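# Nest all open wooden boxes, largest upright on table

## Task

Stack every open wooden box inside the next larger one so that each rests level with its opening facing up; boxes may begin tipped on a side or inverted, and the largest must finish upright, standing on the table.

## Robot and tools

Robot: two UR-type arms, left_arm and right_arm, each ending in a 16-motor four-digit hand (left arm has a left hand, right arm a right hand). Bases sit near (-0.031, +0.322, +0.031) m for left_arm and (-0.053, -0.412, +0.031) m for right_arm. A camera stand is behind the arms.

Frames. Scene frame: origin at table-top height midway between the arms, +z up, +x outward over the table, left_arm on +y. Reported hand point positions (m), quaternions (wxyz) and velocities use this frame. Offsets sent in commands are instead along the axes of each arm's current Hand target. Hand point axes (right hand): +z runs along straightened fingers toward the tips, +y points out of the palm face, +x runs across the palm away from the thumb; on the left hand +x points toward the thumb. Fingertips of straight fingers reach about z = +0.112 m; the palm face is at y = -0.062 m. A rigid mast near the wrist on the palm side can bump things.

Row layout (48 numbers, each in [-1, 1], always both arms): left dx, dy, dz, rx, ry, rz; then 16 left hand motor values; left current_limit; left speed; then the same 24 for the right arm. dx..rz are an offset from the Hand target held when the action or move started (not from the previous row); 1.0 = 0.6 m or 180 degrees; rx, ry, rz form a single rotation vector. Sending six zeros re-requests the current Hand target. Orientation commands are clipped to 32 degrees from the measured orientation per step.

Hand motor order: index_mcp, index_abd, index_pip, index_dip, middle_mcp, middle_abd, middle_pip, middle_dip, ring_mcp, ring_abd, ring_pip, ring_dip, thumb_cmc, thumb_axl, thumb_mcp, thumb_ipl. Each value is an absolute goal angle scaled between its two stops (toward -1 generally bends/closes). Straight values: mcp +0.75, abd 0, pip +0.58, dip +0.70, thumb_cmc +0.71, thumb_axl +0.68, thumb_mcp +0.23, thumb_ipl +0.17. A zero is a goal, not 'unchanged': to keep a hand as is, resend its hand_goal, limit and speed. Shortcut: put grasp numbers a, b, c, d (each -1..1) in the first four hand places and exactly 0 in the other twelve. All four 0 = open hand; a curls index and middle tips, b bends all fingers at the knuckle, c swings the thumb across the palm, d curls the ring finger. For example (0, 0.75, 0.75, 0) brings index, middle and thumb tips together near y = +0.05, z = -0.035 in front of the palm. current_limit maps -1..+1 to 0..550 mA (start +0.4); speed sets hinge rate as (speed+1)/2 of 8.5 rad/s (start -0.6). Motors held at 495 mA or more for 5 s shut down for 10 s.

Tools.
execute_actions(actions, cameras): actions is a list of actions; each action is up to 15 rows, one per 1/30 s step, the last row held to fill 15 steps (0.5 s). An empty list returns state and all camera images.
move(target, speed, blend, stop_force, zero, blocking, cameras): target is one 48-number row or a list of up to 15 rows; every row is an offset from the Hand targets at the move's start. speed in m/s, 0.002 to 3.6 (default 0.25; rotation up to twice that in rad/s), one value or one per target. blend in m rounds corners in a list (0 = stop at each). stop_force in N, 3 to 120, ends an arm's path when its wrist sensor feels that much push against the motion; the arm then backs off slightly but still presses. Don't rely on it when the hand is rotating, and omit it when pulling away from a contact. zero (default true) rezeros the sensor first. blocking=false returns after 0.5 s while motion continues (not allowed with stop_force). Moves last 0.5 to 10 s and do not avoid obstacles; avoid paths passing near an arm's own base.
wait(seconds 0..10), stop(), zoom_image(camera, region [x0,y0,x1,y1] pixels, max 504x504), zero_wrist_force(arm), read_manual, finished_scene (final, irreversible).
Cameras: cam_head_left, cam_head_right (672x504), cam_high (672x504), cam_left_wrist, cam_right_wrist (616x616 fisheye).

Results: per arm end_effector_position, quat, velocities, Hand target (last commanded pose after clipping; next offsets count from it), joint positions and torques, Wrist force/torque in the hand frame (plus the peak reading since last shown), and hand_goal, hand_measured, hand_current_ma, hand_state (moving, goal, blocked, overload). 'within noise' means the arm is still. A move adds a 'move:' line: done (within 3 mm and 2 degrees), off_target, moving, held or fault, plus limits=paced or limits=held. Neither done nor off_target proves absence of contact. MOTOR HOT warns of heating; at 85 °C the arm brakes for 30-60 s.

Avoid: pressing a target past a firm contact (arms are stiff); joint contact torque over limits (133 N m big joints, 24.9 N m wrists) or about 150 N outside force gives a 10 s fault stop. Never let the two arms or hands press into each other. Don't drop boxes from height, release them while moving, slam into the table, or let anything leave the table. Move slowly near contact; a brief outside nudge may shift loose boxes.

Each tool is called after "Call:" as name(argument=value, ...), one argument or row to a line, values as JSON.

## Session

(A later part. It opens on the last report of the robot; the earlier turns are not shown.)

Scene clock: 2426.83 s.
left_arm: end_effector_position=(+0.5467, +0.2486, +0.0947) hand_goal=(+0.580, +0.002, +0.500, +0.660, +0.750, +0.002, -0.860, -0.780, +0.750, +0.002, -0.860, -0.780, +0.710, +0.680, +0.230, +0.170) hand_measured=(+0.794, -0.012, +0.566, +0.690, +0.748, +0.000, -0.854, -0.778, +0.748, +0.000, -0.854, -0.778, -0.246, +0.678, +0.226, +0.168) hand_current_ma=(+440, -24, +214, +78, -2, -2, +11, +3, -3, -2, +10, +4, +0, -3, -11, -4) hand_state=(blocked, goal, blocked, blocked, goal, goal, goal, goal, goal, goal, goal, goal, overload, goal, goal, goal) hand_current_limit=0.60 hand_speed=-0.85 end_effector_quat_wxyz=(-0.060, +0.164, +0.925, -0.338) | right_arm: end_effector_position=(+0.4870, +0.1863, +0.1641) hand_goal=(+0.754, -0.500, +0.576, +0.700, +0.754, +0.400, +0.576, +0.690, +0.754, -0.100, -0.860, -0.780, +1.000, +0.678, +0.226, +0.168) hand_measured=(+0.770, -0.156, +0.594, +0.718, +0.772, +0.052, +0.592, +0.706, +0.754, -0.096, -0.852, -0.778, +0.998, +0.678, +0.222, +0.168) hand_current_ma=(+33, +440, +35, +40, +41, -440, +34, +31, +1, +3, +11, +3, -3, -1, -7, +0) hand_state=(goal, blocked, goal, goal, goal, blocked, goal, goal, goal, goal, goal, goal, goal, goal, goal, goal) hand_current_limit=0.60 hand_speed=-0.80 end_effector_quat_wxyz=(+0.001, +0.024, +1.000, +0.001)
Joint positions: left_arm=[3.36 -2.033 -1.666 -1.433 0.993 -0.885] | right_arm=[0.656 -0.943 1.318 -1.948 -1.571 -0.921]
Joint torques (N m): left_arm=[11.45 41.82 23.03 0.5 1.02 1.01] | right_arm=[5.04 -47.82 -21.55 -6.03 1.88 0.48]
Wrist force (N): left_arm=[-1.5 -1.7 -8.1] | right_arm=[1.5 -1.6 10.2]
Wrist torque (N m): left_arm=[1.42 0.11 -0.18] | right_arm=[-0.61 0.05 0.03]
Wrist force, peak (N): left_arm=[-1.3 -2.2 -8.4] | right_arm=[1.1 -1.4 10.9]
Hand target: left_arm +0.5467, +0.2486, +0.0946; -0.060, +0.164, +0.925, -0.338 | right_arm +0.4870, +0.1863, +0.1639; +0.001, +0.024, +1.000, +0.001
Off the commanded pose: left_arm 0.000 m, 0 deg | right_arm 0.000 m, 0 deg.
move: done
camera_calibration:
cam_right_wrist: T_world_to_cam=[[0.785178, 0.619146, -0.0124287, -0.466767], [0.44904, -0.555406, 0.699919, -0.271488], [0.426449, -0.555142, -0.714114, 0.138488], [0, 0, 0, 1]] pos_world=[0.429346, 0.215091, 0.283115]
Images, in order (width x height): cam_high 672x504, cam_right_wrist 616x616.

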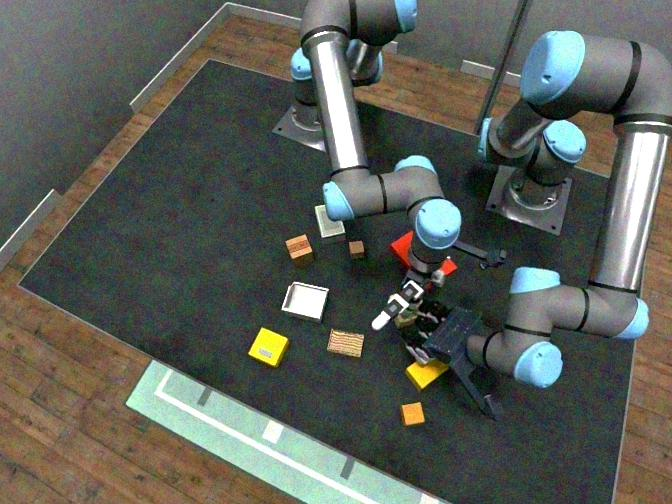

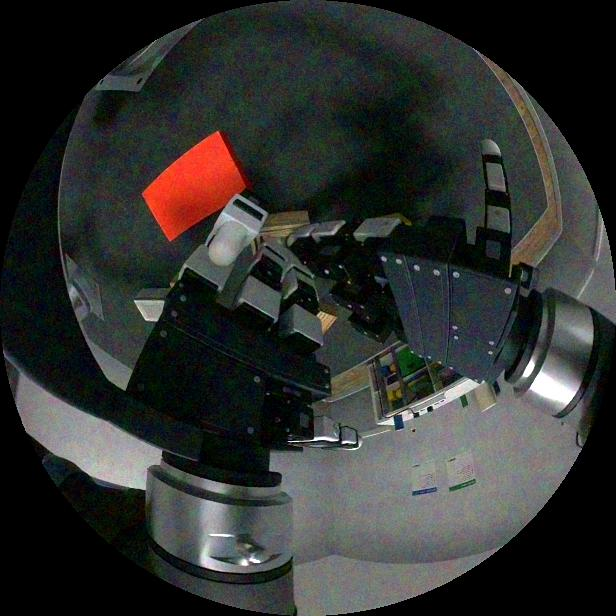

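Call:
move(
  target=[0,0,0,0,0,0,0.58,0.001,0.5,0.66,0.75,0.001,-0.86,-0.78,0.75,0.001,-0.86,-0.78,0.71,0.68,0.23,0.17,0.6,-0.85,0,0,-0.0333,0,0,0,0.754,-0.5,0.576,0.7,0.754,0.4,0.576,0.69,0.754,-0.1,-0.86,-0.78,1.0,0.678,0.226,0.168,0.6,-0.8],
  speed=0.02,
  cameras=["cam_high", "cam_right_wrist"],
)

Call:
zoom_image(
  camera="cam_right_wrist",
  region=[250, 190, 330, 270],
)

Call:
zoom_image(
  camera="cam_high",
  region=[370, 270, 480, 380],
)

Scene clock: 2468.97 s.
left_arm: end_effector_position=(+0.5467, +0.2486, +0.0946) hand_goal=(+0.580, +0.002, +0.500, +0.660, +0.750, +0.002, -0.860, -0.780, +0.750, +0.002, -0.860, -0.780, +0.710, +0.680, +0.230, +0.170) hand_measured=(+0.916, -0.036, +0.566, +0.690, +0.748, +0.000, -0.854, -0.778, +0.748, +0.000, -0.854, -0.778, -0.246, +0.678, +0.226, +0.168) hand_current_ma=(+440, -93, +215, +78, -2, -2, +11, +3, -3, -2, +10, +4, +0, -3, -11, -4) hand_state=(blocked, blocked, blocked, blocked, goal, goal, goal, goal, goal, goal, goal, goal, overload, goal, goal, goal) hand_current_limit=0.60 hand_speed=-0.85 end_effector_quat_wxyz=(-0.060, +0.164, +0.925, -0.338) | right_arm: end_effector_position=(+0.4869, +0.1863, +0.1840) hand_goal=(+0.754, -0.500, +0.576, +0.700, +0.754, +0.400, +0.576, +0.690, +0.754, -0.100, -0.860, -0.780, +1.000, +0.678, +0.226, +0.168) hand_measured=(+0.802, -0.160, +0.610, +0.726, +0.804, +0.052, +0.614, +0.716, +0.754, -0.096, -0.852, -0.778, +0.998, +0.678, +0.222, +0.168) hand_current_ma=(+141, +440, +87, +60, +150, -440, +94, +62, +1, +3, +11, +3, -3, -1, -7, +0) hand_state=(blocked, blocked, blocked, blocked, blocked, blocked, blocked, blocked, goal, goal, goal, goal, goal, goal, goal, goal) hand_current_limit=0.60 hand_speed=-0.80 end_effector_quat_wxyz=(+0.001, +0.024, +1.000, +0.001)
Joint positions: left_arm=[3.36 -2.033 -1.666 -1.433 0.993 -0.885] | right_arm=[0.656 -0.96 1.292 -1.905 -1.571 -0.921]
Joint torques (N m): left_arm=[4.99 30.77 8.75 1.02 0.99 1.02] | right_arm=[-4.68 -50.01 -24.03 -7.57 1.37 -0.7]
Wrist force (N): left_arm=[-2.9 0.7 -13.4] | right_arm=[4.6 -7.2 12.5]
Wrist torque (N m): left_arm=[1.84 0.09 -0.27] | right_arm=[-0.61 0.30 0.17]
Wrist force, peak (N): left_arm=[-2.9 0.7 -13.4] | right_arm=[4.2 -6.7 13.6]
Hand target: left_arm +0.5467, +0.2486, +0.0946; -0.060, +0.164, +0.925, -0.338 | right_arm +0.4869, +0.1863, +0.1838; +0.001, +0.024, +1.000, +0.001
Off the commanded pose: left_arm 0.000 m, 0 deg | right_arm 0.000 m, 0 deg.
move: done
camera_calibration:
cam_right_wrist: T_world_to_cam=[[0.785154, 0.619179, -0.0122735, -0.466562], [0.448983, -0.555462, 0.699911, -0.285448], [0.426553, -0.555049, -0.714124, 0.152709], [0, 0, 0, 1]] pos_world=[0.429346, 0.215091, 0.303115]
Images, in order (width x height): cam_high 672x504, cam_right_wrist 616x616.

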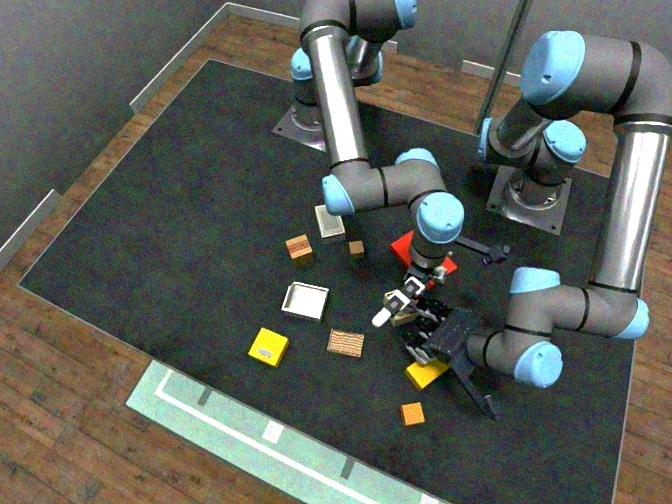

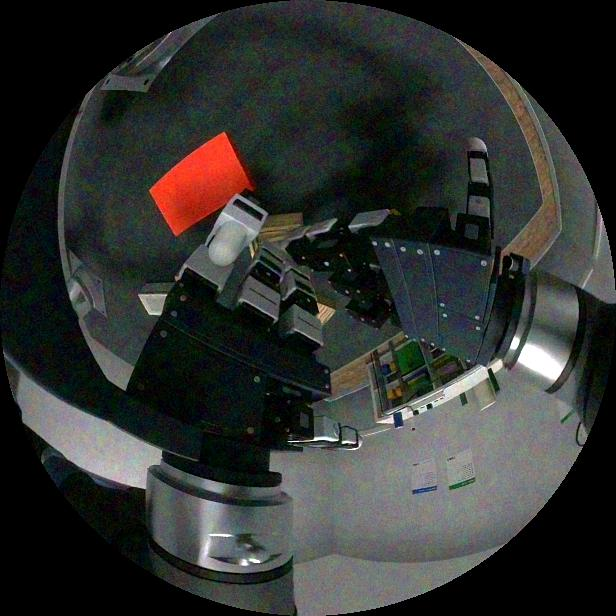

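Scaled by 6.300 from the camera's 616x616 image, which has a finer 880x880 frame.

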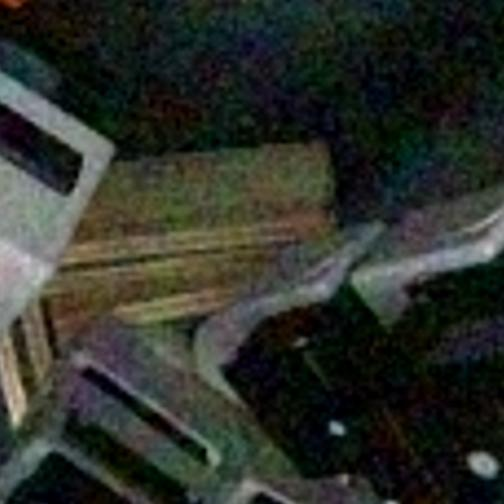

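Scaled by 4.582.

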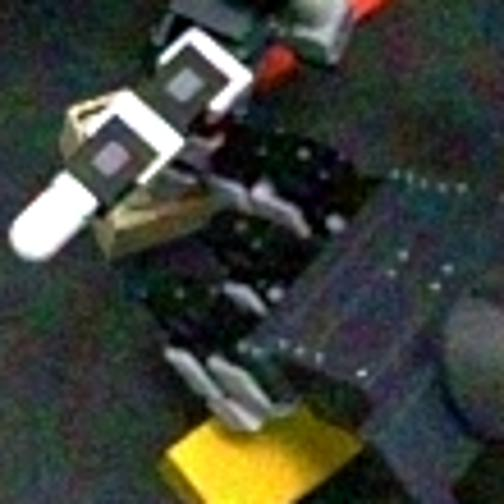

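Call:
move(
  target=[0,0,0,0,0,0,0.70,0.001,0.56,0.69,0.75,0.001,-0.86,-0.78,0.75,0.001,-0.86,-0.78,0.71,0.68,0.23,0.17,0.2,-0.85,0,0,0.0515,0,0,0,0.754,-0.2,0.576,0.7,0.754,0.1,0.576,0.69,0.754,-0.1,-0.86,-0.78,1.0,0.678,0.226,0.168,0.4,-0.8],
  speed=0.03,
  cameras=["cam_high", "cam_right_wrist"],
)

Call:
zoom_image(
  camera="cam_right_wrist",
  region=[250, 190, 330, 270],
)

Call:
zoom_image(
  camera="cam_high",
  region=[370, 270, 480, 380],
)

Scene clock: 2477.13 s.
left_arm: end_effector_position=(+0.5467, +0.2486, +0.0946) hand_goal=(+0.700, +0.002, +0.560, +0.690, +0.750, +0.002, -0.860, -0.780, +0.750, +0.002, -0.860, -0.780, +0.710, +0.680, +0.230, +0.170) hand_measured=(+0.734, +0.004, +0.582, +0.700, +0.748, +0.000, -0.854, -0.778, +0.748, +0.000, -0.854, -0.778, -0.246, +0.678, +0.226, +0.168) hand_current_ma=(+98, +3, +54, +18, -2, -2, +11, +3, -3, -2, +10, +4, +0, -3, -11, -4) hand_state=(blocked, goal, blocked, goal, goal, goal, goal, goal, goal, goal, goal, goal, overload, goal, goal, goal) hand_current_limit=0.20 hand_speed=-0.85 end_effector_quat_wxyz=(-0.060, +0.164, +0.925, -0.338) | right_arm: end_effector_position=(+0.4869, +0.1863, +0.1527) hand_goal=(+0.754, -0.200, +0.576, +0.700, +0.754, +0.100, +0.576, +0.690, +0.754, -0.100, -0.860, -0.780, +1.000, +0.678, +0.226, +0.168) hand_measured=(+0.736, -0.154, +0.566, +0.698, +0.738, +0.048, +0.564, +0.682, +0.754, -0.096, -0.852, -0.778, +0.998, +0.678, +0.222, +0.168) hand_current_ma=(-42, +104, -19, -3, -37, -124, -21, -11, +1, +3, +11, +3, -3, -1, -7, +0) hand_state=(goal, blocked, goal, goal, goal, blocked, goal, goal, goal, goal, goal, goal, goal, goal, goal, goal) hand_current_limit=0.40 hand_speed=-0.80 end_effector_quat_wxyz=(+0.001, +0.024, +1.000, +0.001) end_effector_velocity=(-0.001, +0.000, +0.001) end_effector_angular_velocity=(-0.002, +0.002, +0.001)
Joint positions: left_arm=[3.36 -2.033 -1.666 -1.433 0.993 -0.885] | right_arm=[0.656 -0.933 1.332 -1.971 -1.571 -0.921]
Joint velocities: left_arm=[within noise] | right_arm=[0.001 -0.002 -0.003 0.008 -0.001 0]
Joint torques (N m): left_arm=[-10.04 36.49 16.43 1.95 1.05 0.96] | right_arm=[-6.42 -51.58 -26.45 0.62 -0.09 0.06]
Wrist force (N): left_arm=[-0.2 3.4 0.8] | right_arm=[-0.1 -0.1 -2.9]
Wrist torque (N m): left_arm=[0.29 -0.01 0.02] | right_arm=[0.13 -0.06 -0.05]
Wrist force, peak (N): left_arm=[-2.8 0.8 -13.1] | right_arm=[4.5 -7.2 12.6]
Hand target: left_arm +0.5467, +0.2486, +0.0946; -0.060, +0.164, +0.925, -0.338 | right_arm +0.4870, +0.1863, +0.1529; +0.001, +0.024, +1.000, +0.001
Off the commanded pose: left_arm 0.000 m, 0 deg | right_arm 0.000 m, 0 deg.
move: done
camera_calibration:
cam_right_wrist: T_world_to_cam=[[0.785178, 0.619146, -0.0124287, -0.466907], [0.44904, -0.555406, 0.699919, -0.263579], [0.426449, -0.555142, -0.714114, 0.130419], [0, 0, 0, 1]] pos_world=[0.429346, 0.215091, 0.271815]
Images, in order (width x height): cam_high 672x504, cam_right_wrist 616x616.

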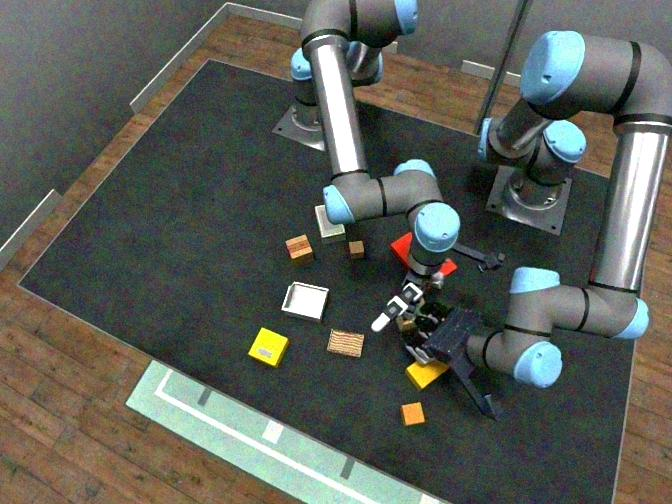

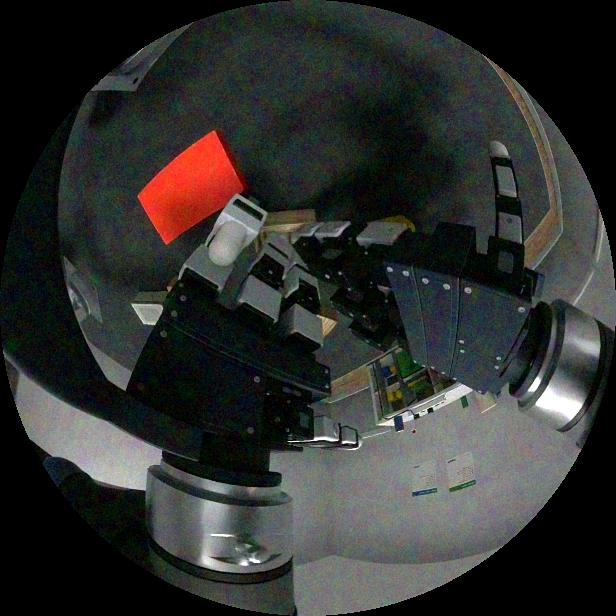

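Scaled by 6.300 from the camera's 616x616 image, which has a finer 880x880 frame.

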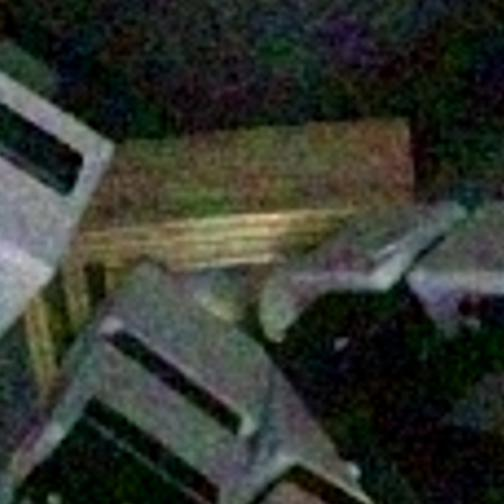

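Scaled by 4.582.

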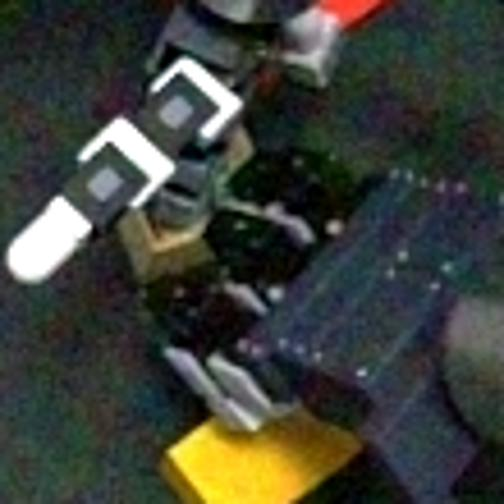

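Call:
move(
  target=[0.01,-0.04,-0.06,0,0,0,0.75,0.001,0.58,0.70,0.75,0.001,-0.86,-0.78,0.75,0.001,-0.86,-0.78,0.71,0.68,0.23,0.17,0.4,-0.6,0,0,-0.006,0,0,0,0.754,-0.2,0.576,0.7,0.754,0.1,0.576,0.69,0.754,-0.1,-0.86,-0.78,1.0,0.678,0.226,0.168,0.3,-0.8],
  speed=0.08,
  cameras=["cam_high", "cam_right_wrist"],
)

Call:
zoom_image(
  camera="cam_right_wrist",
  region=[242, 186, 342, 286],
)

Call:
zoom_image(
  camera="cam_high",
  region=[370, 270, 480, 380],
)

Scene clock: 2521.13 s.
left_arm: end_effector_position=(+0.5428, +0.2553, +0.1377) hand_goal=(+0.750, +0.002, +0.580, +0.700, +0.750, +0.002, -0.860, -0.780, +0.750, +0.002, -0.860, -0.780, +0.710, +0.680, +0.230, +0.170) hand_measured=(+0.742, +0.004, +0.580, +0.700, +0.748, +0.000, -0.854, -0.778, +0.748, +0.000, -0.854, -0.778, -0.248, +0.678, +0.226, +0.168) hand_current_ma=(-18, +3, +1, +0, -2, -2, +11, +3, -3, -2, +10, +4, +0, -3, -11, -4) hand_state=(goal, goal, goal, goal, goal, goal, goal, goal, goal, goal, goal, goal, overload, goal, goal, goal) hand_current_limit=0.40 hand_speed=-0.60 end_effector_quat_wxyz=(-0.060, +0.164, +0.925, -0.338) | right_arm: end_effector_position=(+0.4870, +0.1863, +0.1566) hand_goal=(+0.754, -0.200, +0.576, +0.700, +0.754, +0.100, +0.576, +0.690, +0.754, -0.100, -0.860, -0.780, +1.000, +0.678, +0.226, +0.168) hand_measured=(+0.746, -0.154, +0.572, +0.698, +0.748, +0.048, +0.572, +0.686, +0.754, -0.096, -0.852, -0.778, +0.998, +0.678, +0.222, +0.168) hand_current_ma=(-12, +106, -6, -3, -9, -124, -6, -5, +1, +3, +11, +3, -3, -1, -7, +0) hand_state=(goal, blocked, goal, goal, goal, blocked, goal, goal, goal, goal, goal, goal, goal, goal, goal, goal) hand_current_limit=0.30 hand_speed=-0.80 end_effector_quat_wxyz=(+0.001, +0.024, +1.000, +0.001)
Joint positions: left_arm=[3.372 -1.975 -1.627 -1.538 0.998 -0.871] | right_arm=[0.656 -0.936 1.327 -1.963 -1.571 -0.921]
Joint torques (N m): left_arm=[-11.56 36.65 13.54 2.12 -0.69 -1.51] | right_arm=[5.42 -45.73 -21.97 -3.25 -0.72 0.62]
Wrist force (N): left_arm=[-0.5 4.9 0.3] | right_arm=[0.1 -0.7 0.1]
Wrist torque (N m): left_arm=[0.23 -0.01 -0.13] | right_arm=[-0.06 -0.01 -0.06]
Wrist force, peak (N): left_arm=[-0.9 5.5 0.8] | right_arm=[-0.1 0.1 -2.4]
Hand target: left_arm +0.5427, +0.2552, +0.1376; -0.060, +0.164, +0.925, -0.338 | right_arm +0.4870, +0.1863, +0.1565; +0.001, +0.024, +1.000, +0.001
Off the commanded pose: left_arm 0.000 m, 0 deg | right_arm 0.000 m, 0 deg.
move: done
camera_calibration:
cam_right_wrist: T_world_to_cam=[[0.785178, 0.619146, -0.0124287, -0.466859], [0.44904, -0.555406, 0.699919, -0.266309], [0.426449, -0.555142, -0.714114, 0.133204], [0, 0, 0, 1]] pos_world=[0.429346, 0.215091, 0.275715]
Images, in order (width x height): cam_high 672x504, cam_right_wrist 616x616.

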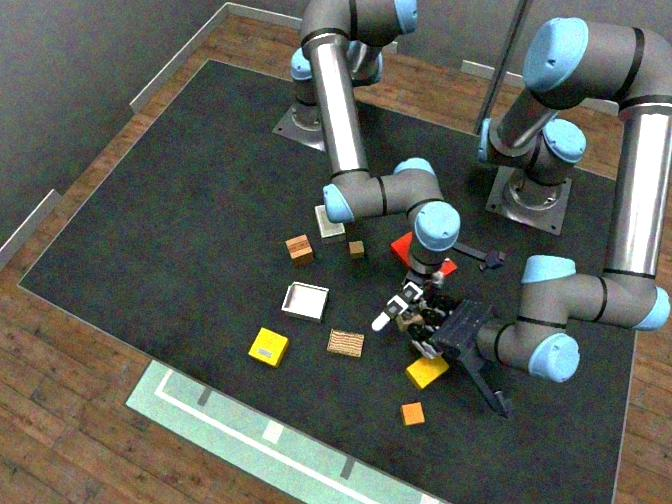

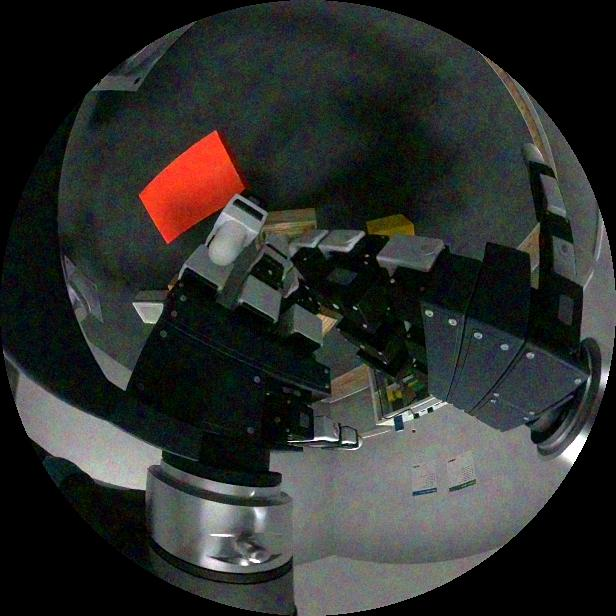

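Scaled by 5.040 from the camera's 616x616 image, which has a finer 880x880 frame.

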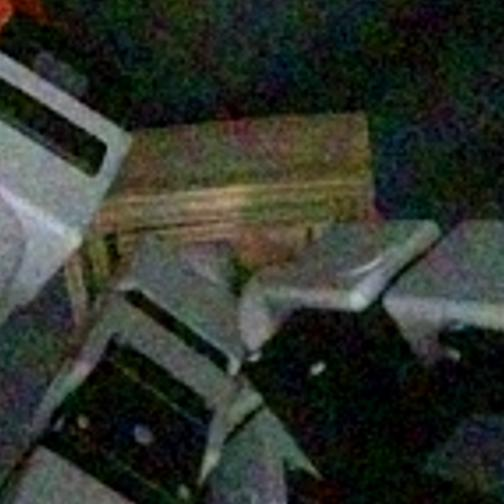

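Scaled by 4.582.

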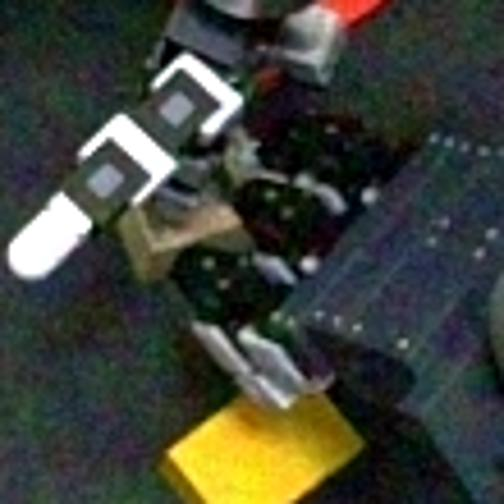

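Call:
move(
  target=[0.0399,0.0626,-0.096,0,0,0,0.75,0.001,0.58,0.70,0.75,0.001,-0.86,-0.78,0.75,0.001,-0.86,-0.78,0.71,0.68,0.23,0.17,0.4,-0.6,0,0,0,0,0,0,0.754,-0.2,0.576,0.7,0.754,0.1,0.576,0.69,0.754,-0.1,-0.86,-0.78,1.0,0.678,0.226,0.168,0.3,-0.8],
  speed=0.12,
  cameras=["cam_high", "cam_right_wrist", "cam_left_wrist"],
)

Call:
zoom_image(
  camera="cam_right_wrist",
  region=[242, 186, 342, 286],
)

Call:
zoom_image(
  camera="cam_high",
  region=[370, 270, 470, 370],
)

Call:
zoom_image(
  camera="cam_left_wrist",
  region=[220, 120, 420, 320],
)

Scene clock: 2527.47 s.
left_arm: end_effector_position=(+0.5428, +0.3253, +0.1575) hand_goal=(+0.750, +0.002, +0.580, +0.700, +0.750, +0.002, -0.860, -0.780, +0.750, +0.002, -0.860, -0.780, +0.710, +0.680, +0.230, +0.170) hand_measured=(+0.742, +0.004, +0.580, +0.700, +0.748, +0.000, -0.854, -0.778, +0.748, +0.000, -0.854, -0.778, -0.248, +0.678, +0.226, +0.168) hand_current_ma=(-18, +3, +1, +0, -3, -2, +10, +3, -3, -2, +10, +4, +0, -3, -11, -4) hand_state=(goal, goal, goal, goal, goal, goal, goal, goal, goal, goal, goal, goal, overload, goal, goal, goal) hand_current_limit=0.40 hand_speed=-0.60 end_effector_quat_wxyz=(-0.060, +0.164, +0.925, -0.338) | right_arm: end_effector_position=(+0.4870, +0.1863, +0.1565) hand_goal=(+0.754, -0.200, +0.576, +0.700, +0.754, +0.100, +0.576, +0.690, +0.754, -0.100, -0.860, -0.780, +1.000, +0.678, +0.226, +0.168) hand_measured=(+0.746, -0.154, +0.572, +0.698, +0.748, +0.048, +0.572, +0.686, +0.754, -0.096, -0.852, -0.778, +0.998, +0.678, +0.222, +0.168) hand_current_ma=(-12, +106, -6, -3, -9, -124, -6, -5, +1, +3, +11, +3, -3, -1, -7, +0) hand_state=(goal, blocked, goal, goal, goal, blocked, goal, goal, goal, goal, goal, goal, goal, goal, goal, goal) hand_current_limit=0.30 hand_speed=-0.80 end_effector_quat_wxyz=(+0.001, +0.024, +1.000, +0.001)
Joint positions: left_arm=[3.482 -1.966 -1.57 -1.664 1.047 -0.756] | right_arm=[0.656 -0.936 1.327 -1.963 -1.571 -0.921]
Joint torques (N m): left_arm=[-4.34 32.35 15.02 2.07 -2.76 -0.55] | right_arm=[5.4 -40.38 -14.03 -4.23 -1.62 0.16]
Wrist force (N): left_arm=[-0.6 4.9 0.3] | right_arm=[0.2 -0.8 0.0]
Wrist torque (N m): left_arm=[0.24 0.01 0.00] | right_arm=[-0.06 -0.04 -0.04]
Wrist force, peak (N): left_arm=[-0.1 5.9 -0.9] | right_arm=[0.0 -1.0 0.5]
Hand target: left_arm +0.5428, +0.3252, +0.1574; -0.060, +0.164, +0.925, -0.338 | right_arm +0.4870, +0.1863, +0.1565; +0.001, +0.024, +1.000, +0.001
Off the commanded pose: left_arm 0.000 m, 0 deg | right_arm 0.000 m, 0 deg.
move: done
camera_calibration:
cam_left_wrist: T_world_to_cam=[[0.562846, -0.745467, 0.357047, -0.143184], [-0.324673, 0.197852, 0.924901, -0.0852687], [-0.760126, -0.6365, -0.130673, 0.761189], [0, 0, 0, 1]] pos_world=[0.631506, 0.394629, 0.229455]
cam_right_wrist: T_world_to_cam=[[0.785178, 0.619146, -0.0124287, -0.46686], [0.44904, -0.555406, 0.699919, -0.266239], [0.426449, -0.555142, -0.714114, 0.133132], [0, 0, 0, 1]] pos_world=[0.429346, 0.215091, 0.275615]
Images, in order (width x height): cam_high 672x504, cam_left_wrist 616x616, cam_right_wrist 616x616.

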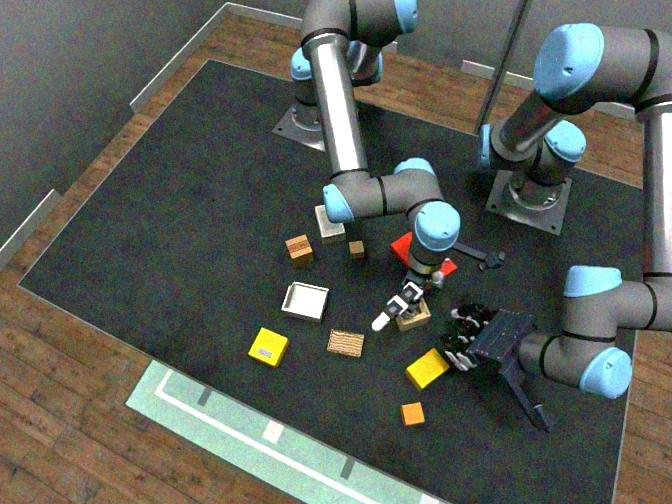

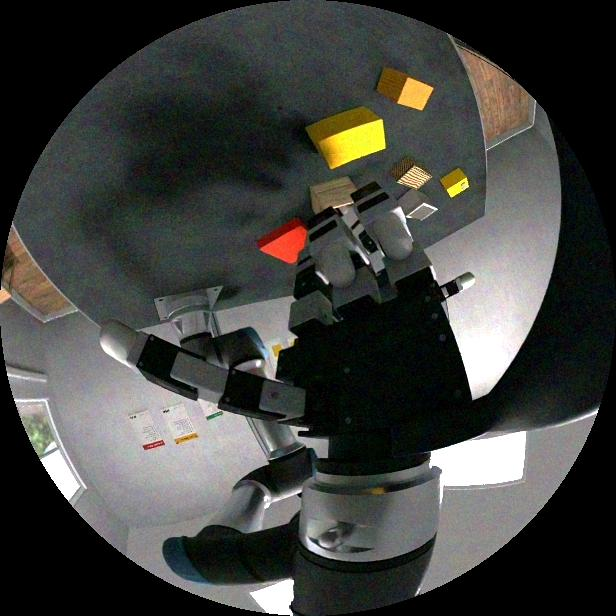

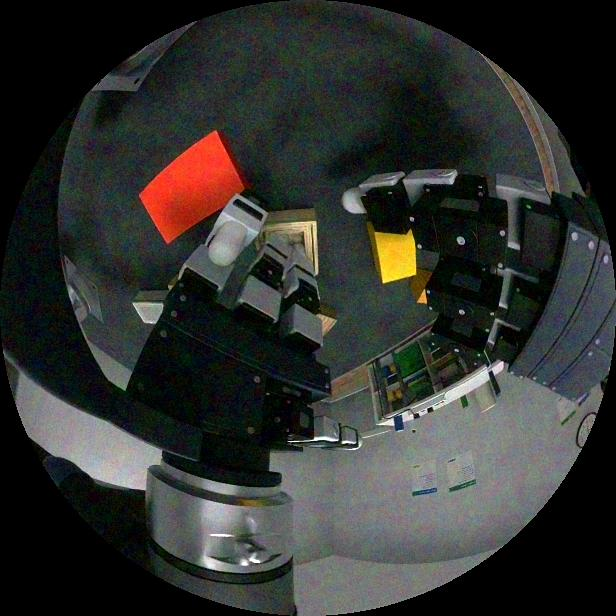

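Scaled by 5.040 from the camera's 616x616 image, which has a finer 880x880 frame.

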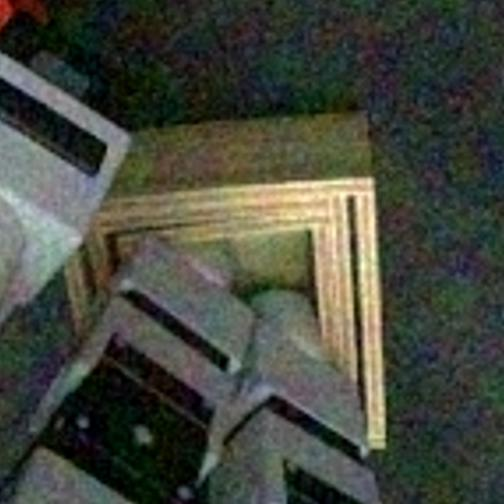

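Scaled by 5.040.

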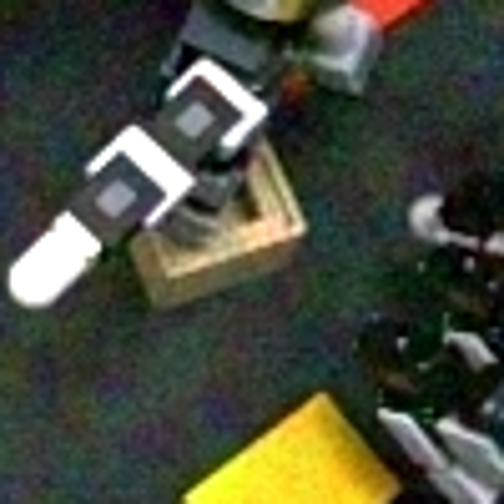

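Scaled by 2.520 from the camera's 616x616 image, which has a finer 880x880 frame.

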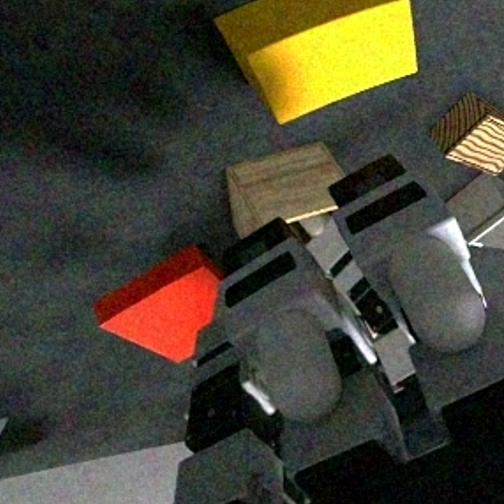

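Call:
move(
  target=[
    [0,0,0,0,0,0,0.75,0.001,0.58,0.70,0.75,0.001,-0.86,-0.78,0.75,0.001,-0.86,-0.78,0.71,0.68,0.23,0.17,0.4,-0.6,0,0,0,0,0,0,0.754,-0.5,0.576,0.7,0.754,0.4,0.576,0.69,0.754,-0.1,-0.86,-0.78,1.0,0.678,0.226,0.168,0.6,-0.8],
    [0,0,0,0,0,0,0.75,0.001,0.58,0.70,0.75,0.001,-0.86,-0.78,0.75,0.001,-0.86,-0.78,0.71,0.68,0.23,0.17,0.4,-0.6,0,0,-0.02,0,0,0,0.754,-0.5,0.576,0.7,0.754,0.4,0.576,0.69,0.754,-0.1,-0.86,-0.78,1.0,0.678,0.226,0.168,0.6,-0.8],
  ],
  speed=0.03,
  cameras=["cam_right_wrist"],
)

Call:
zoom_image(
  camera="cam_right_wrist",
  region=[242, 186, 342, 286],
)

Scene clock: 2536.10 s.
left_arm: end_effector_position=(+0.5428, +0.3252, +0.1574) hand_goal=(+0.750, +0.002, +0.580, +0.700, +0.750, +0.002, -0.860, -0.780, +0.750, +0.002, -0.860, -0.780, +0.710, +0.680, +0.230, +0.170) hand_measured=(+0.742, +0.004, +0.580, +0.700, +0.748, +0.000, -0.854, -0.778, +0.748, +0.000, -0.854, -0.778, -0.248, +0.678, +0.226, +0.168) hand_current_ma=(-18, +3, +1, +0, -3, -2, +10, +3, -3, -2, +10, +4, +0, -3, -11, -4) hand_state=(goal, goal, goal, goal, goal, goal, goal, goal, goal, goal, goal, goal, overload, goal, goal, goal) hand_current_limit=0.40 hand_speed=-0.60 end_effector_quat_wxyz=(-0.060, +0.164, +0.925, -0.338) | right_arm: end_effector_position=(+0.4870, +0.1863, +0.1688) hand_goal=(+0.754, -0.500, +0.576, +0.700, +0.754, +0.400, +0.576, +0.690, +0.754, -0.100, -0.860, -0.780, +1.000, +0.678, +0.226, +0.168) hand_measured=(+0.748, -0.156, +0.572, +0.698, +0.750, +0.050, +0.572, +0.686, +0.754, -0.096, -0.852, -0.778, +0.998, +0.678, +0.222, +0.168) hand_current_ma=(-9, +440, -4, -3, -6, -440, -4, -5, +1, +3, +11, +3, -3, -1, -7, +0) hand_state=(goal, blocked, goal, goal, goal, blocked, goal, goal, goal, goal, goal, goal, goal, goal, goal, goal) hand_current_limit=0.60 hand_speed=-0.80 end_effector_quat_wxyz=(+0.001, +0.024, +1.000, +0.001)
Joint positions: left_arm=[3.482 -1.966 -1.57 -1.665 1.047 -0.756] | right_arm=[0.656 -0.947 1.312 -1.938 -1.571 -0.921]
Joint torques (N m): left_arm=[-12.37 31.6 13.2 -0.39 -2.96 1.19] | right_arm=[4.38 -38.8 -14.25 -4.64 -1.31 -0.55]
Wrist force (N): left_arm=[-0.7 4.8 0.2] | right_arm=[0.2 -0.7 0.2]
Wrist torque (N m): left_arm=[0.24 0.02 -0.01] | right_arm=[-0.06 -0.03 -0.04]
Wrist force, peak (N): left_arm=[-0.6 5.1 0.2] | right_arm=[0.5 -1.0 0.4]
Hand target: left_arm +0.5428, +0.3252, +0.1574; -0.060, +0.164, +0.925, -0.338 | right_arm +0.4869, +0.1863, +0.1685; +0.001, +0.024, +1.000, +0.001
Off the commanded pose: left_arm 0.000 m, 0 deg | right_arm 0.000 m, 0 deg.
move: done
camera_calibration:
cam_right_wrist: T_world_to_cam=[[0.785181, 0.619144, -0.0123182, -0.46674], [0.448959, -0.555431, 0.699952, -0.274817], [0.426529, -0.555119, -0.714084, 0.141868], [0, 0, 0, 1]] pos_world=[0.429346, 0.215091, 0.287915]
Images, in order (width x height): cam_right_wrist 616x616.

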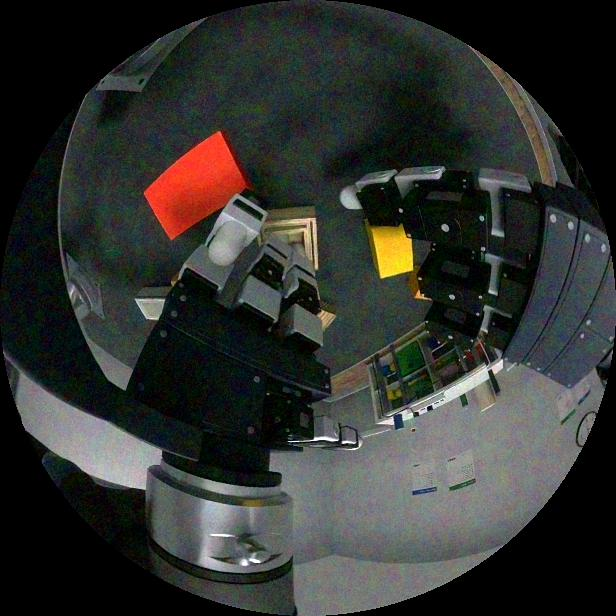

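Scaled by 5.040 from the camera's 616x616 image, which has a finer 880x880 frame.

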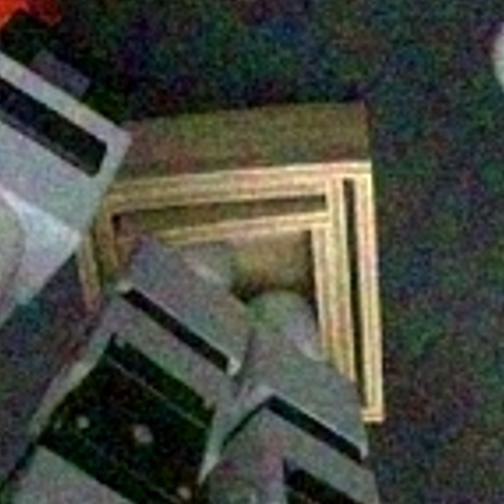

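Call:
move(
  target=[-0.047,-0.046,0.1133,-0.0667,0,0,0.914,0.001,0.58,0.70,0.75,0.001,-0.86,-0.78,0.75,0.001,-0.86,-0.78,0.71,0.68,0.23,0.17,0.6,-0.6,0,0,0.0192,0,0,0,0.754,-0.2,0.576,0.7,0.754,0.1,0.576,0.69,0.754,-0.1,-0.86,-0.78,1.0,0.678,0.226,0.168,0.3,-0.8],
  speed=0.06,
  cameras=["cam_right_wrist"],
)

Call:
zoom_image(
  camera="cam_right_wrist",
  region=[252, 186, 352, 286],
)

Scene clock: 2551.00 s.
left_arm: end_effector_position=(+0.5469, +0.2545, +0.1231) hand_goal=(+0.914, +0.002, +0.580, +0.700, +0.750, +0.002, -0.860, -0.780, +0.750, +0.002, -0.860, -0.780, +0.710, +0.680, +0.230, +0.170) hand_measured=(+0.898, +0.006, +0.576, +0.700, +0.748, +0.000, -0.854, -0.778, +0.748, +0.000, -0.854, -0.778, -0.248, +0.678, +0.226, +0.168) hand_current_ma=(-40, +7, -5, +0, -3, -2, +10, +3, -3, -2, +10, +4, +0, -3, -11, -4) hand_state=(goal, goal, goal, goal, goal, goal, goal, goal, goal, goal, goal, goal, overload, goal, goal, goal) hand_current_limit=0.60 hand_speed=-0.60 end_effector_quat_wxyz=(-0.042, +0.169, +0.955, -0.239) | right_arm: end_effector_position=(+0.4869, +0.1863, +0.1569) hand_goal=(+0.754, -0.200, +0.576, +0.700, +0.754, +0.100, +0.576, +0.690, +0.754, -0.100, -0.860, -0.780, +1.000, +0.678, +0.226, +0.168) hand_measured=(+0.758, -0.152, +0.576, +0.698, +0.760, +0.048, +0.578, +0.688, +0.754, -0.096, -0.852, -0.778, +0.998, +0.678, +0.222, +0.168) hand_current_ma=(+7, +109, +1, -2, +9, -122, +2, -2, +1, +3, +11, +3, -3, -1, -7, +0) hand_state=(goal, blocked, goal, goal, goal, blocked, goal, goal, goal, goal, goal, goal, goal, goal, goal, goal) hand_current_limit=0.30 hand_speed=-0.80 end_effector_quat_wxyz=(+0.001, +0.024, +1.000, +0.001)
Joint positions: left_arm=[3.298 -1.96 -1.704 -1.298 1.144 -1.018] | right_arm=[0.656 -0.937 1.327 -1.962 -1.571 -0.921]
Joint torques (N m): left_arm=[7.37 47.47 28.24 1.39 -2.76 0.75] | right_arm=[-0.46 -50.36 -25.42 -1.67 -1.29 0.03]
Wrist force (N): left_arm=[-0.6 4.5 0.7] | right_arm=[0.1 -1.5 -0.4]
Wrist torque (N m): left_arm=[0.14 0.04 -0.09] | right_arm=[-0.03 -0.01 -0.06]
Wrist force, peak (N): left_arm=[-0.1 5.6 -0.4] | right_arm=[0.0 -2.6 2.1]
Hand target: left_arm +0.5470, +0.2546, +0.1233; -0.042, +0.169, +0.955, -0.239 | right_arm +0.4870, +0.1863, +0.1570; +0.001, +0.024, +1.000, +0.001
Off the commanded pose: left_arm 0.000 m, 0 deg | right_arm 0.000 m, 0 deg.
move: done
camera_calibration:
cam_right_wrist: T_world_to_cam=[[0.785178, 0.619146, -0.0124287, -0.466855], [0.44904, -0.555406, 0.699919, -0.266519], [0.426449, -0.555142, -0.714114, 0.133418], [0, 0, 0, 1]] pos_world=[0.429346, 0.215091, 0.276015]
Images, in order (width x height): cam_right_wrist 616x616.

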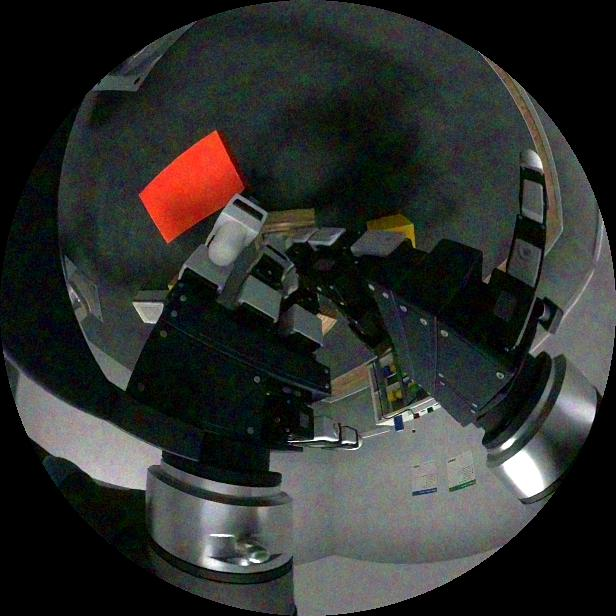

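Scaled by 5.040 from the camera's 616x616 image, which has a finer 880x880 frame.

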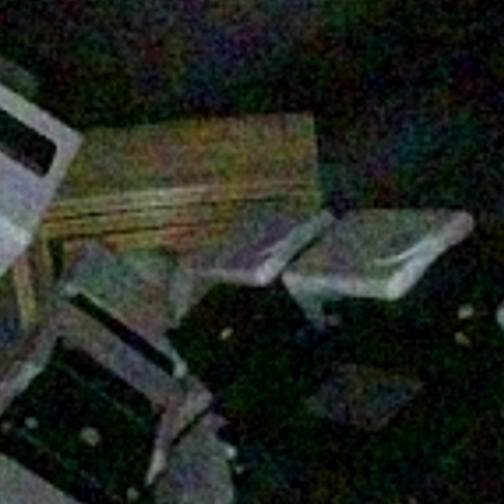

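Call:
move(
  target=[
    [-0.0024,0.0070,-0.0037,0,0,0,0.914,0.001,0.58,0.70,0.75,0.001,-0.86,-0.78,0.75,0.001,-0.86,-0.78,0.71,0.68,0.23,0.17,0.6,-0.6,0,0,0,0,0,0,0.754,-0.2,0.576,0.7,0.754,0.1,0.576,0.69,0.754,-0.1,-0.86,-0.78,1.0,0.678,0.226,0.168,0.3,-0.8],
    [-0.0024,0.0305,0.0404,0,0,0,0.914,0.001,0.58,0.70,0.75,0.001,-0.86,-0.78,0.75,0.001,-0.86,-0.78,0.71,0.68,0.23,0.17,0.6,-0.6,0,0,0,0,0,0,0.754,-0.2,0.576,0.7,0.754,0.1,0.576,0.69,0.754,-0.1,-0.86,-0.78,1.0,0.678,0.226,0.168,0.3,-0.8],
  ],
  speed=0.025,
  stop_force=6,
  cameras=["cam_right_wrist", "cam_high"],
)

Call:
zoom_image(
  camera="cam_right_wrist",
  region=[252, 186, 352, 286],
)

Call:
zoom_image(
  camera="cam_high",
  region=[370, 270, 470, 370],
)

Scene clock: 2562.40 s.
left_arm: end_effector_position=(+0.5500, +0.2585, +0.0975) hand_goal=(+0.914, +0.002, +0.580, +0.700, +0.750, +0.002, -0.860, -0.780, +0.750, +0.002, -0.860, -0.780, +0.710, +0.680, +0.230, +0.170) hand_measured=(+0.950, -0.016, +0.606, +0.712, +0.748, +0.000, -0.854, -0.778, +0.748, +0.000, -0.854, -0.778, -0.248, +0.678, +0.226, +0.168) hand_current_ma=(+108, -37, +66, +24, -3, -2, +10, +3, -3, -2, +10, +4, +0, -3, -11, -4) hand_state=(blocked, goal, blocked, goal, goal, goal, goal, goal, goal, goal, goal, goal, overload, goal, goal, goal) hand_current_limit=0.60 hand_speed=-0.60 end_effector_quat_wxyz=(-0.042, +0.169, +0.955, -0.239) | right_arm: end_effector_position=(+0.4870, +0.1863, +0.1570) hand_goal=(+0.754, -0.200, +0.576, +0.700, +0.754, +0.100, +0.576, +0.690, +0.754, -0.100, -0.860, -0.780, +1.000, +0.678, +0.226, +0.168) hand_measured=(+0.760, -0.152, +0.582, +0.702, +0.760, +0.048, +0.584, +0.698, +0.754, -0.096, -0.852, -0.778, +0.998, +0.678, +0.222, +0.168) hand_current_ma=(+10, +109, +8, +2, +10, -124, +13, +12, +1, +3, +11, +3, -3, -1, -7, +0) hand_state=(goal, blocked, goal, goal, goal, blocked, goal, goal, goal, goal, goal, goal, goal, goal, goal, goal) hand_current_limit=0.30 hand_speed=-0.80 end_effector_quat_wxyz=(+0.001, +0.024, +1.000, +0.001)
Joint positions: left_arm=[3.304 -1.998 -1.724 -1.243 1.145 -1.012] | right_arm=[0.656 -0.937 1.327 -1.962 -1.571 -0.921]
Joint torques (N m): left_arm=[-13.16 46.55 26.5 3.83 -1.83 -1.58] | right_arm=[-1.18 -53.76 -29.33 -4.85 2.1 0.66]
Wrist force (N): left_arm=[-1.2 4.0 -0.8] | right_arm=[0.8 -0.7 2.7]
Wrist torque (N m): left_arm=[0.48 0.00 -0.19] | right_arm=[-0.17 0.04 -0.01]
Wrist force, peak (N): left_arm=[-1.5 2.9 -5.9] | right_arm=[2.0 -2.3 5.8]
Hand target: left_arm +0.5500, +0.2585, +0.0975; -0.042, +0.169, +0.955, -0.239 (not the last commanded pose) | right_arm +0.4870, +0.1863, +0.1570; +0.001, +0.024, +1.000, +0.001
Off the commanded pose: left_arm 0.004 m, 0 deg | right_arm 0.000 m, 0 deg.
move: contact (left_arm); path passed 1 of 2 targets
camera_calibration:
cam_right_wrist: T_world_to_cam=[[0.785178, 0.619146, -0.0124287, -0.466854], [0.44904, -0.555406, 0.699919, -0.266589], [0.426449, -0.555142, -0.714114, 0.133489], [0, 0, 0, 1]] pos_world=[0.429346, 0.215091, 0.276115]
Images, in order (width x height): cam_high 672x504, cam_right_wrist 616x616.

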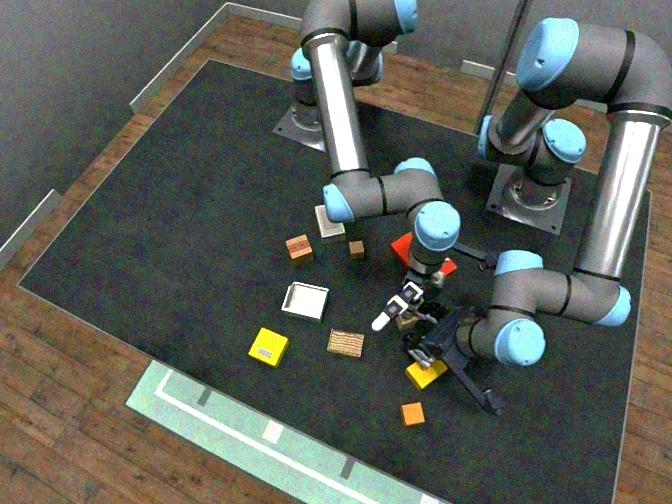

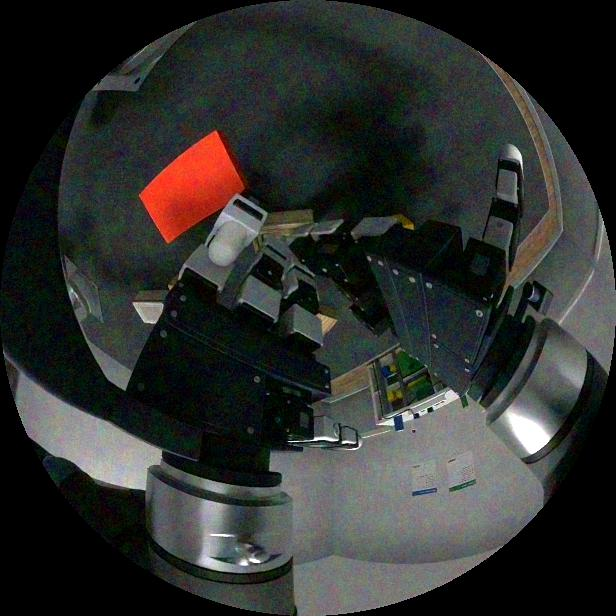

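Scaled by 5.040 from the camera's 616x616 image, which has a finer 880x880 frame.

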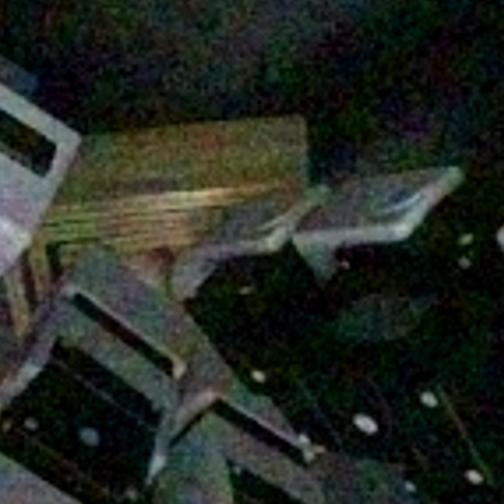

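Scaled by 5.040.

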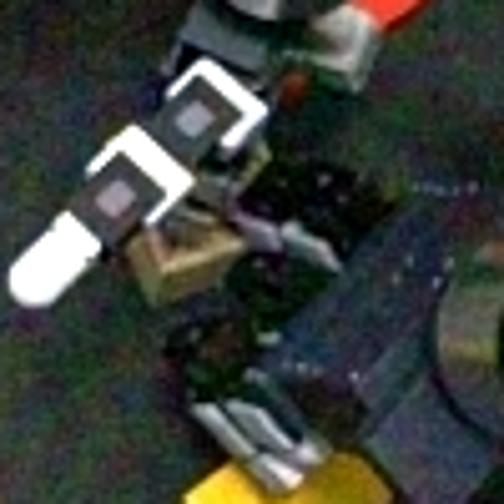

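Call:
move(
  target=[
    [0,0,0,0,0,0,0.72,0.001,0.5,0.66,0.75,0.001,-0.86,-0.78,0.75,0.001,-0.86,-0.78,0.71,0.68,0.23,0.17,0.74,-0.8,0,0,0,0,0,0,0.70,-0.5,0.56,0.69,0.70,0.4,0.56,0.68,0.754,-0.1,-0.86,-0.78,1.0,0.678,0.226,0.168,0.74,-0.8],
    [0,0,0,0,0,0,0.72,0.001,0.5,0.66,0.75,0.001,-0.86,-0.78,0.75,0.001,-0.86,-0.78,0.71,0.68,0.23,0.17,0.74,-0.8,0,0,-0.025,0,0,0,0.70,-0.5,0.56,0.69,0.70,0.4,0.56,0.68,0.754,-0.1,-0.86,-0.78,1.0,0.678,0.226,0.168,0.74,-0.8],
  ],
  speed=0.02,
  cameras=["cam_right_wrist"],
)

Call:
zoom_image(
  camera="cam_right_wrist",
  region=[252, 186, 352, 286],
)

Scene clock: 2569.30 s.
left_arm: end_effector_position=(+0.5500, +0.2585, +0.0976) hand_goal=(+0.720, +0.002, +0.500, +0.660, +0.750, +0.002, -0.860, -0.780, +0.750, +0.002, -0.860, -0.780, +0.710, +0.680, +0.230, +0.170) hand_measured=(+0.992, -0.030, +0.640, +0.724, +0.748, +0.000, -0.854, -0.778, +0.748, +0.000, -0.854, -0.778, -0.248, +0.678, +0.226, +0.168) hand_current_ma=(+479, -73, +479, +203, -3, -2, +10, +3, -3, -2, +10, +4, +0, -3, -11, -4) hand_state=(blocked, blocked, blocked, blocked, goal, goal, goal, goal, goal, goal, goal, goal, overload, goal, goal, goal) hand_current_limit=0.74 hand_speed=-0.80 end_effector_quat_wxyz=(-0.042, +0.169, +0.955, -0.239) | right_arm: end_effector_position=(+0.4870, +0.1863, +0.1722) hand_goal=(+0.700, -0.500, +0.560, +0.690, +0.700, +0.400, +0.560, +0.680, +0.754, -0.100, -0.860, -0.780, +1.000, +0.678, +0.226, +0.168) hand_measured=(+0.778, -0.162, +0.610, +0.720, +0.776, +0.050, +0.618, +0.726, +0.754, -0.096, -0.852, -0.778, +0.998, +0.678, +0.222, +0.168) hand_current_ma=(+271, +478, +140, +72, +262, -478, +170, +124, +1, +3, +11, +3, -3, -1, -7, +0) hand_state=(blocked, blocked, blocked, blocked, blocked, blocked, blocked, blocked, goal, goal, goal, goal, goal, goal, goal, goal) hand_current_limit=0.74 hand_speed=-0.80 end_effector_quat_wxyz=(+0.001, +0.024, +1.000, +0.001)
Joint positions: left_arm=[3.304 -1.998 -1.724 -1.243 1.145 -1.012] | right_arm=[0.656 -0.95 1.308 -1.93 -1.571 -0.921]
Joint torques (N m): left_arm=[-12.1 31.04 14.94 2.14 -0.26 -0.03] | right_arm=[-2.96 -54.34 -27.79 -9.01 1.96 0.29]
Wrist force (N): left_arm=[-1.7 2.3 -20.7] | right_arm=[4.2 -10.5 20.2]
Wrist torque (N m): left_arm=[2.99 0.32 -0.29] | right_arm=[-0.96 0.25 0.17]
Wrist force, peak (N): left_arm=[-1.7 1.8 -21.5] | right_arm=[3.8 -10.6 20.9]
Hand target: left_arm +0.5500, +0.2585, +0.0975; -0.042, +0.169, +0.955, -0.239 | right_arm +0.4869, +0.1863, +0.1720; +0.001, +0.024, +1.000, +0.001
Off the commanded pose: left_arm 0.000 m, 0 deg | right_arm 0.000 m, 0 deg.
move: done
camera_calibration:
cam_right_wrist: T_world_to_cam=[[0.785154, 0.619179, -0.0122735, -0.466707], [0.448983, -0.555462, 0.699911, -0.277189], [0.426553, -0.555049, -0.714124, 0.144282], [0, 0, 0, 1]] pos_world=[0.429346, 0.215091, 0.291315]
Images, in order (width x height): cam_right_wrist 616x616.

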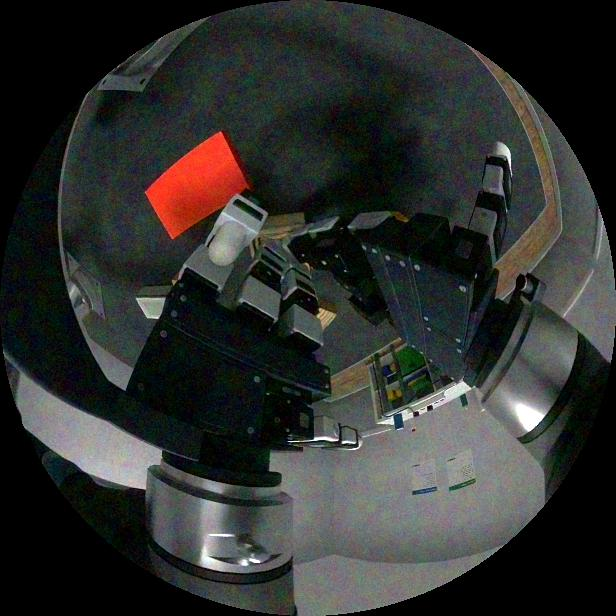

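Scaled by 5.040 from the camera's 616x616 image, which has a finer 880x880 frame.

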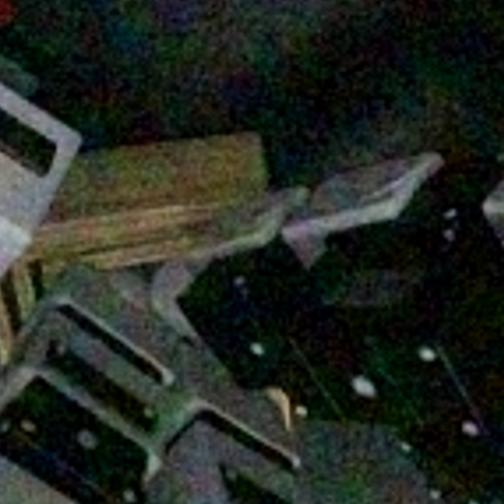

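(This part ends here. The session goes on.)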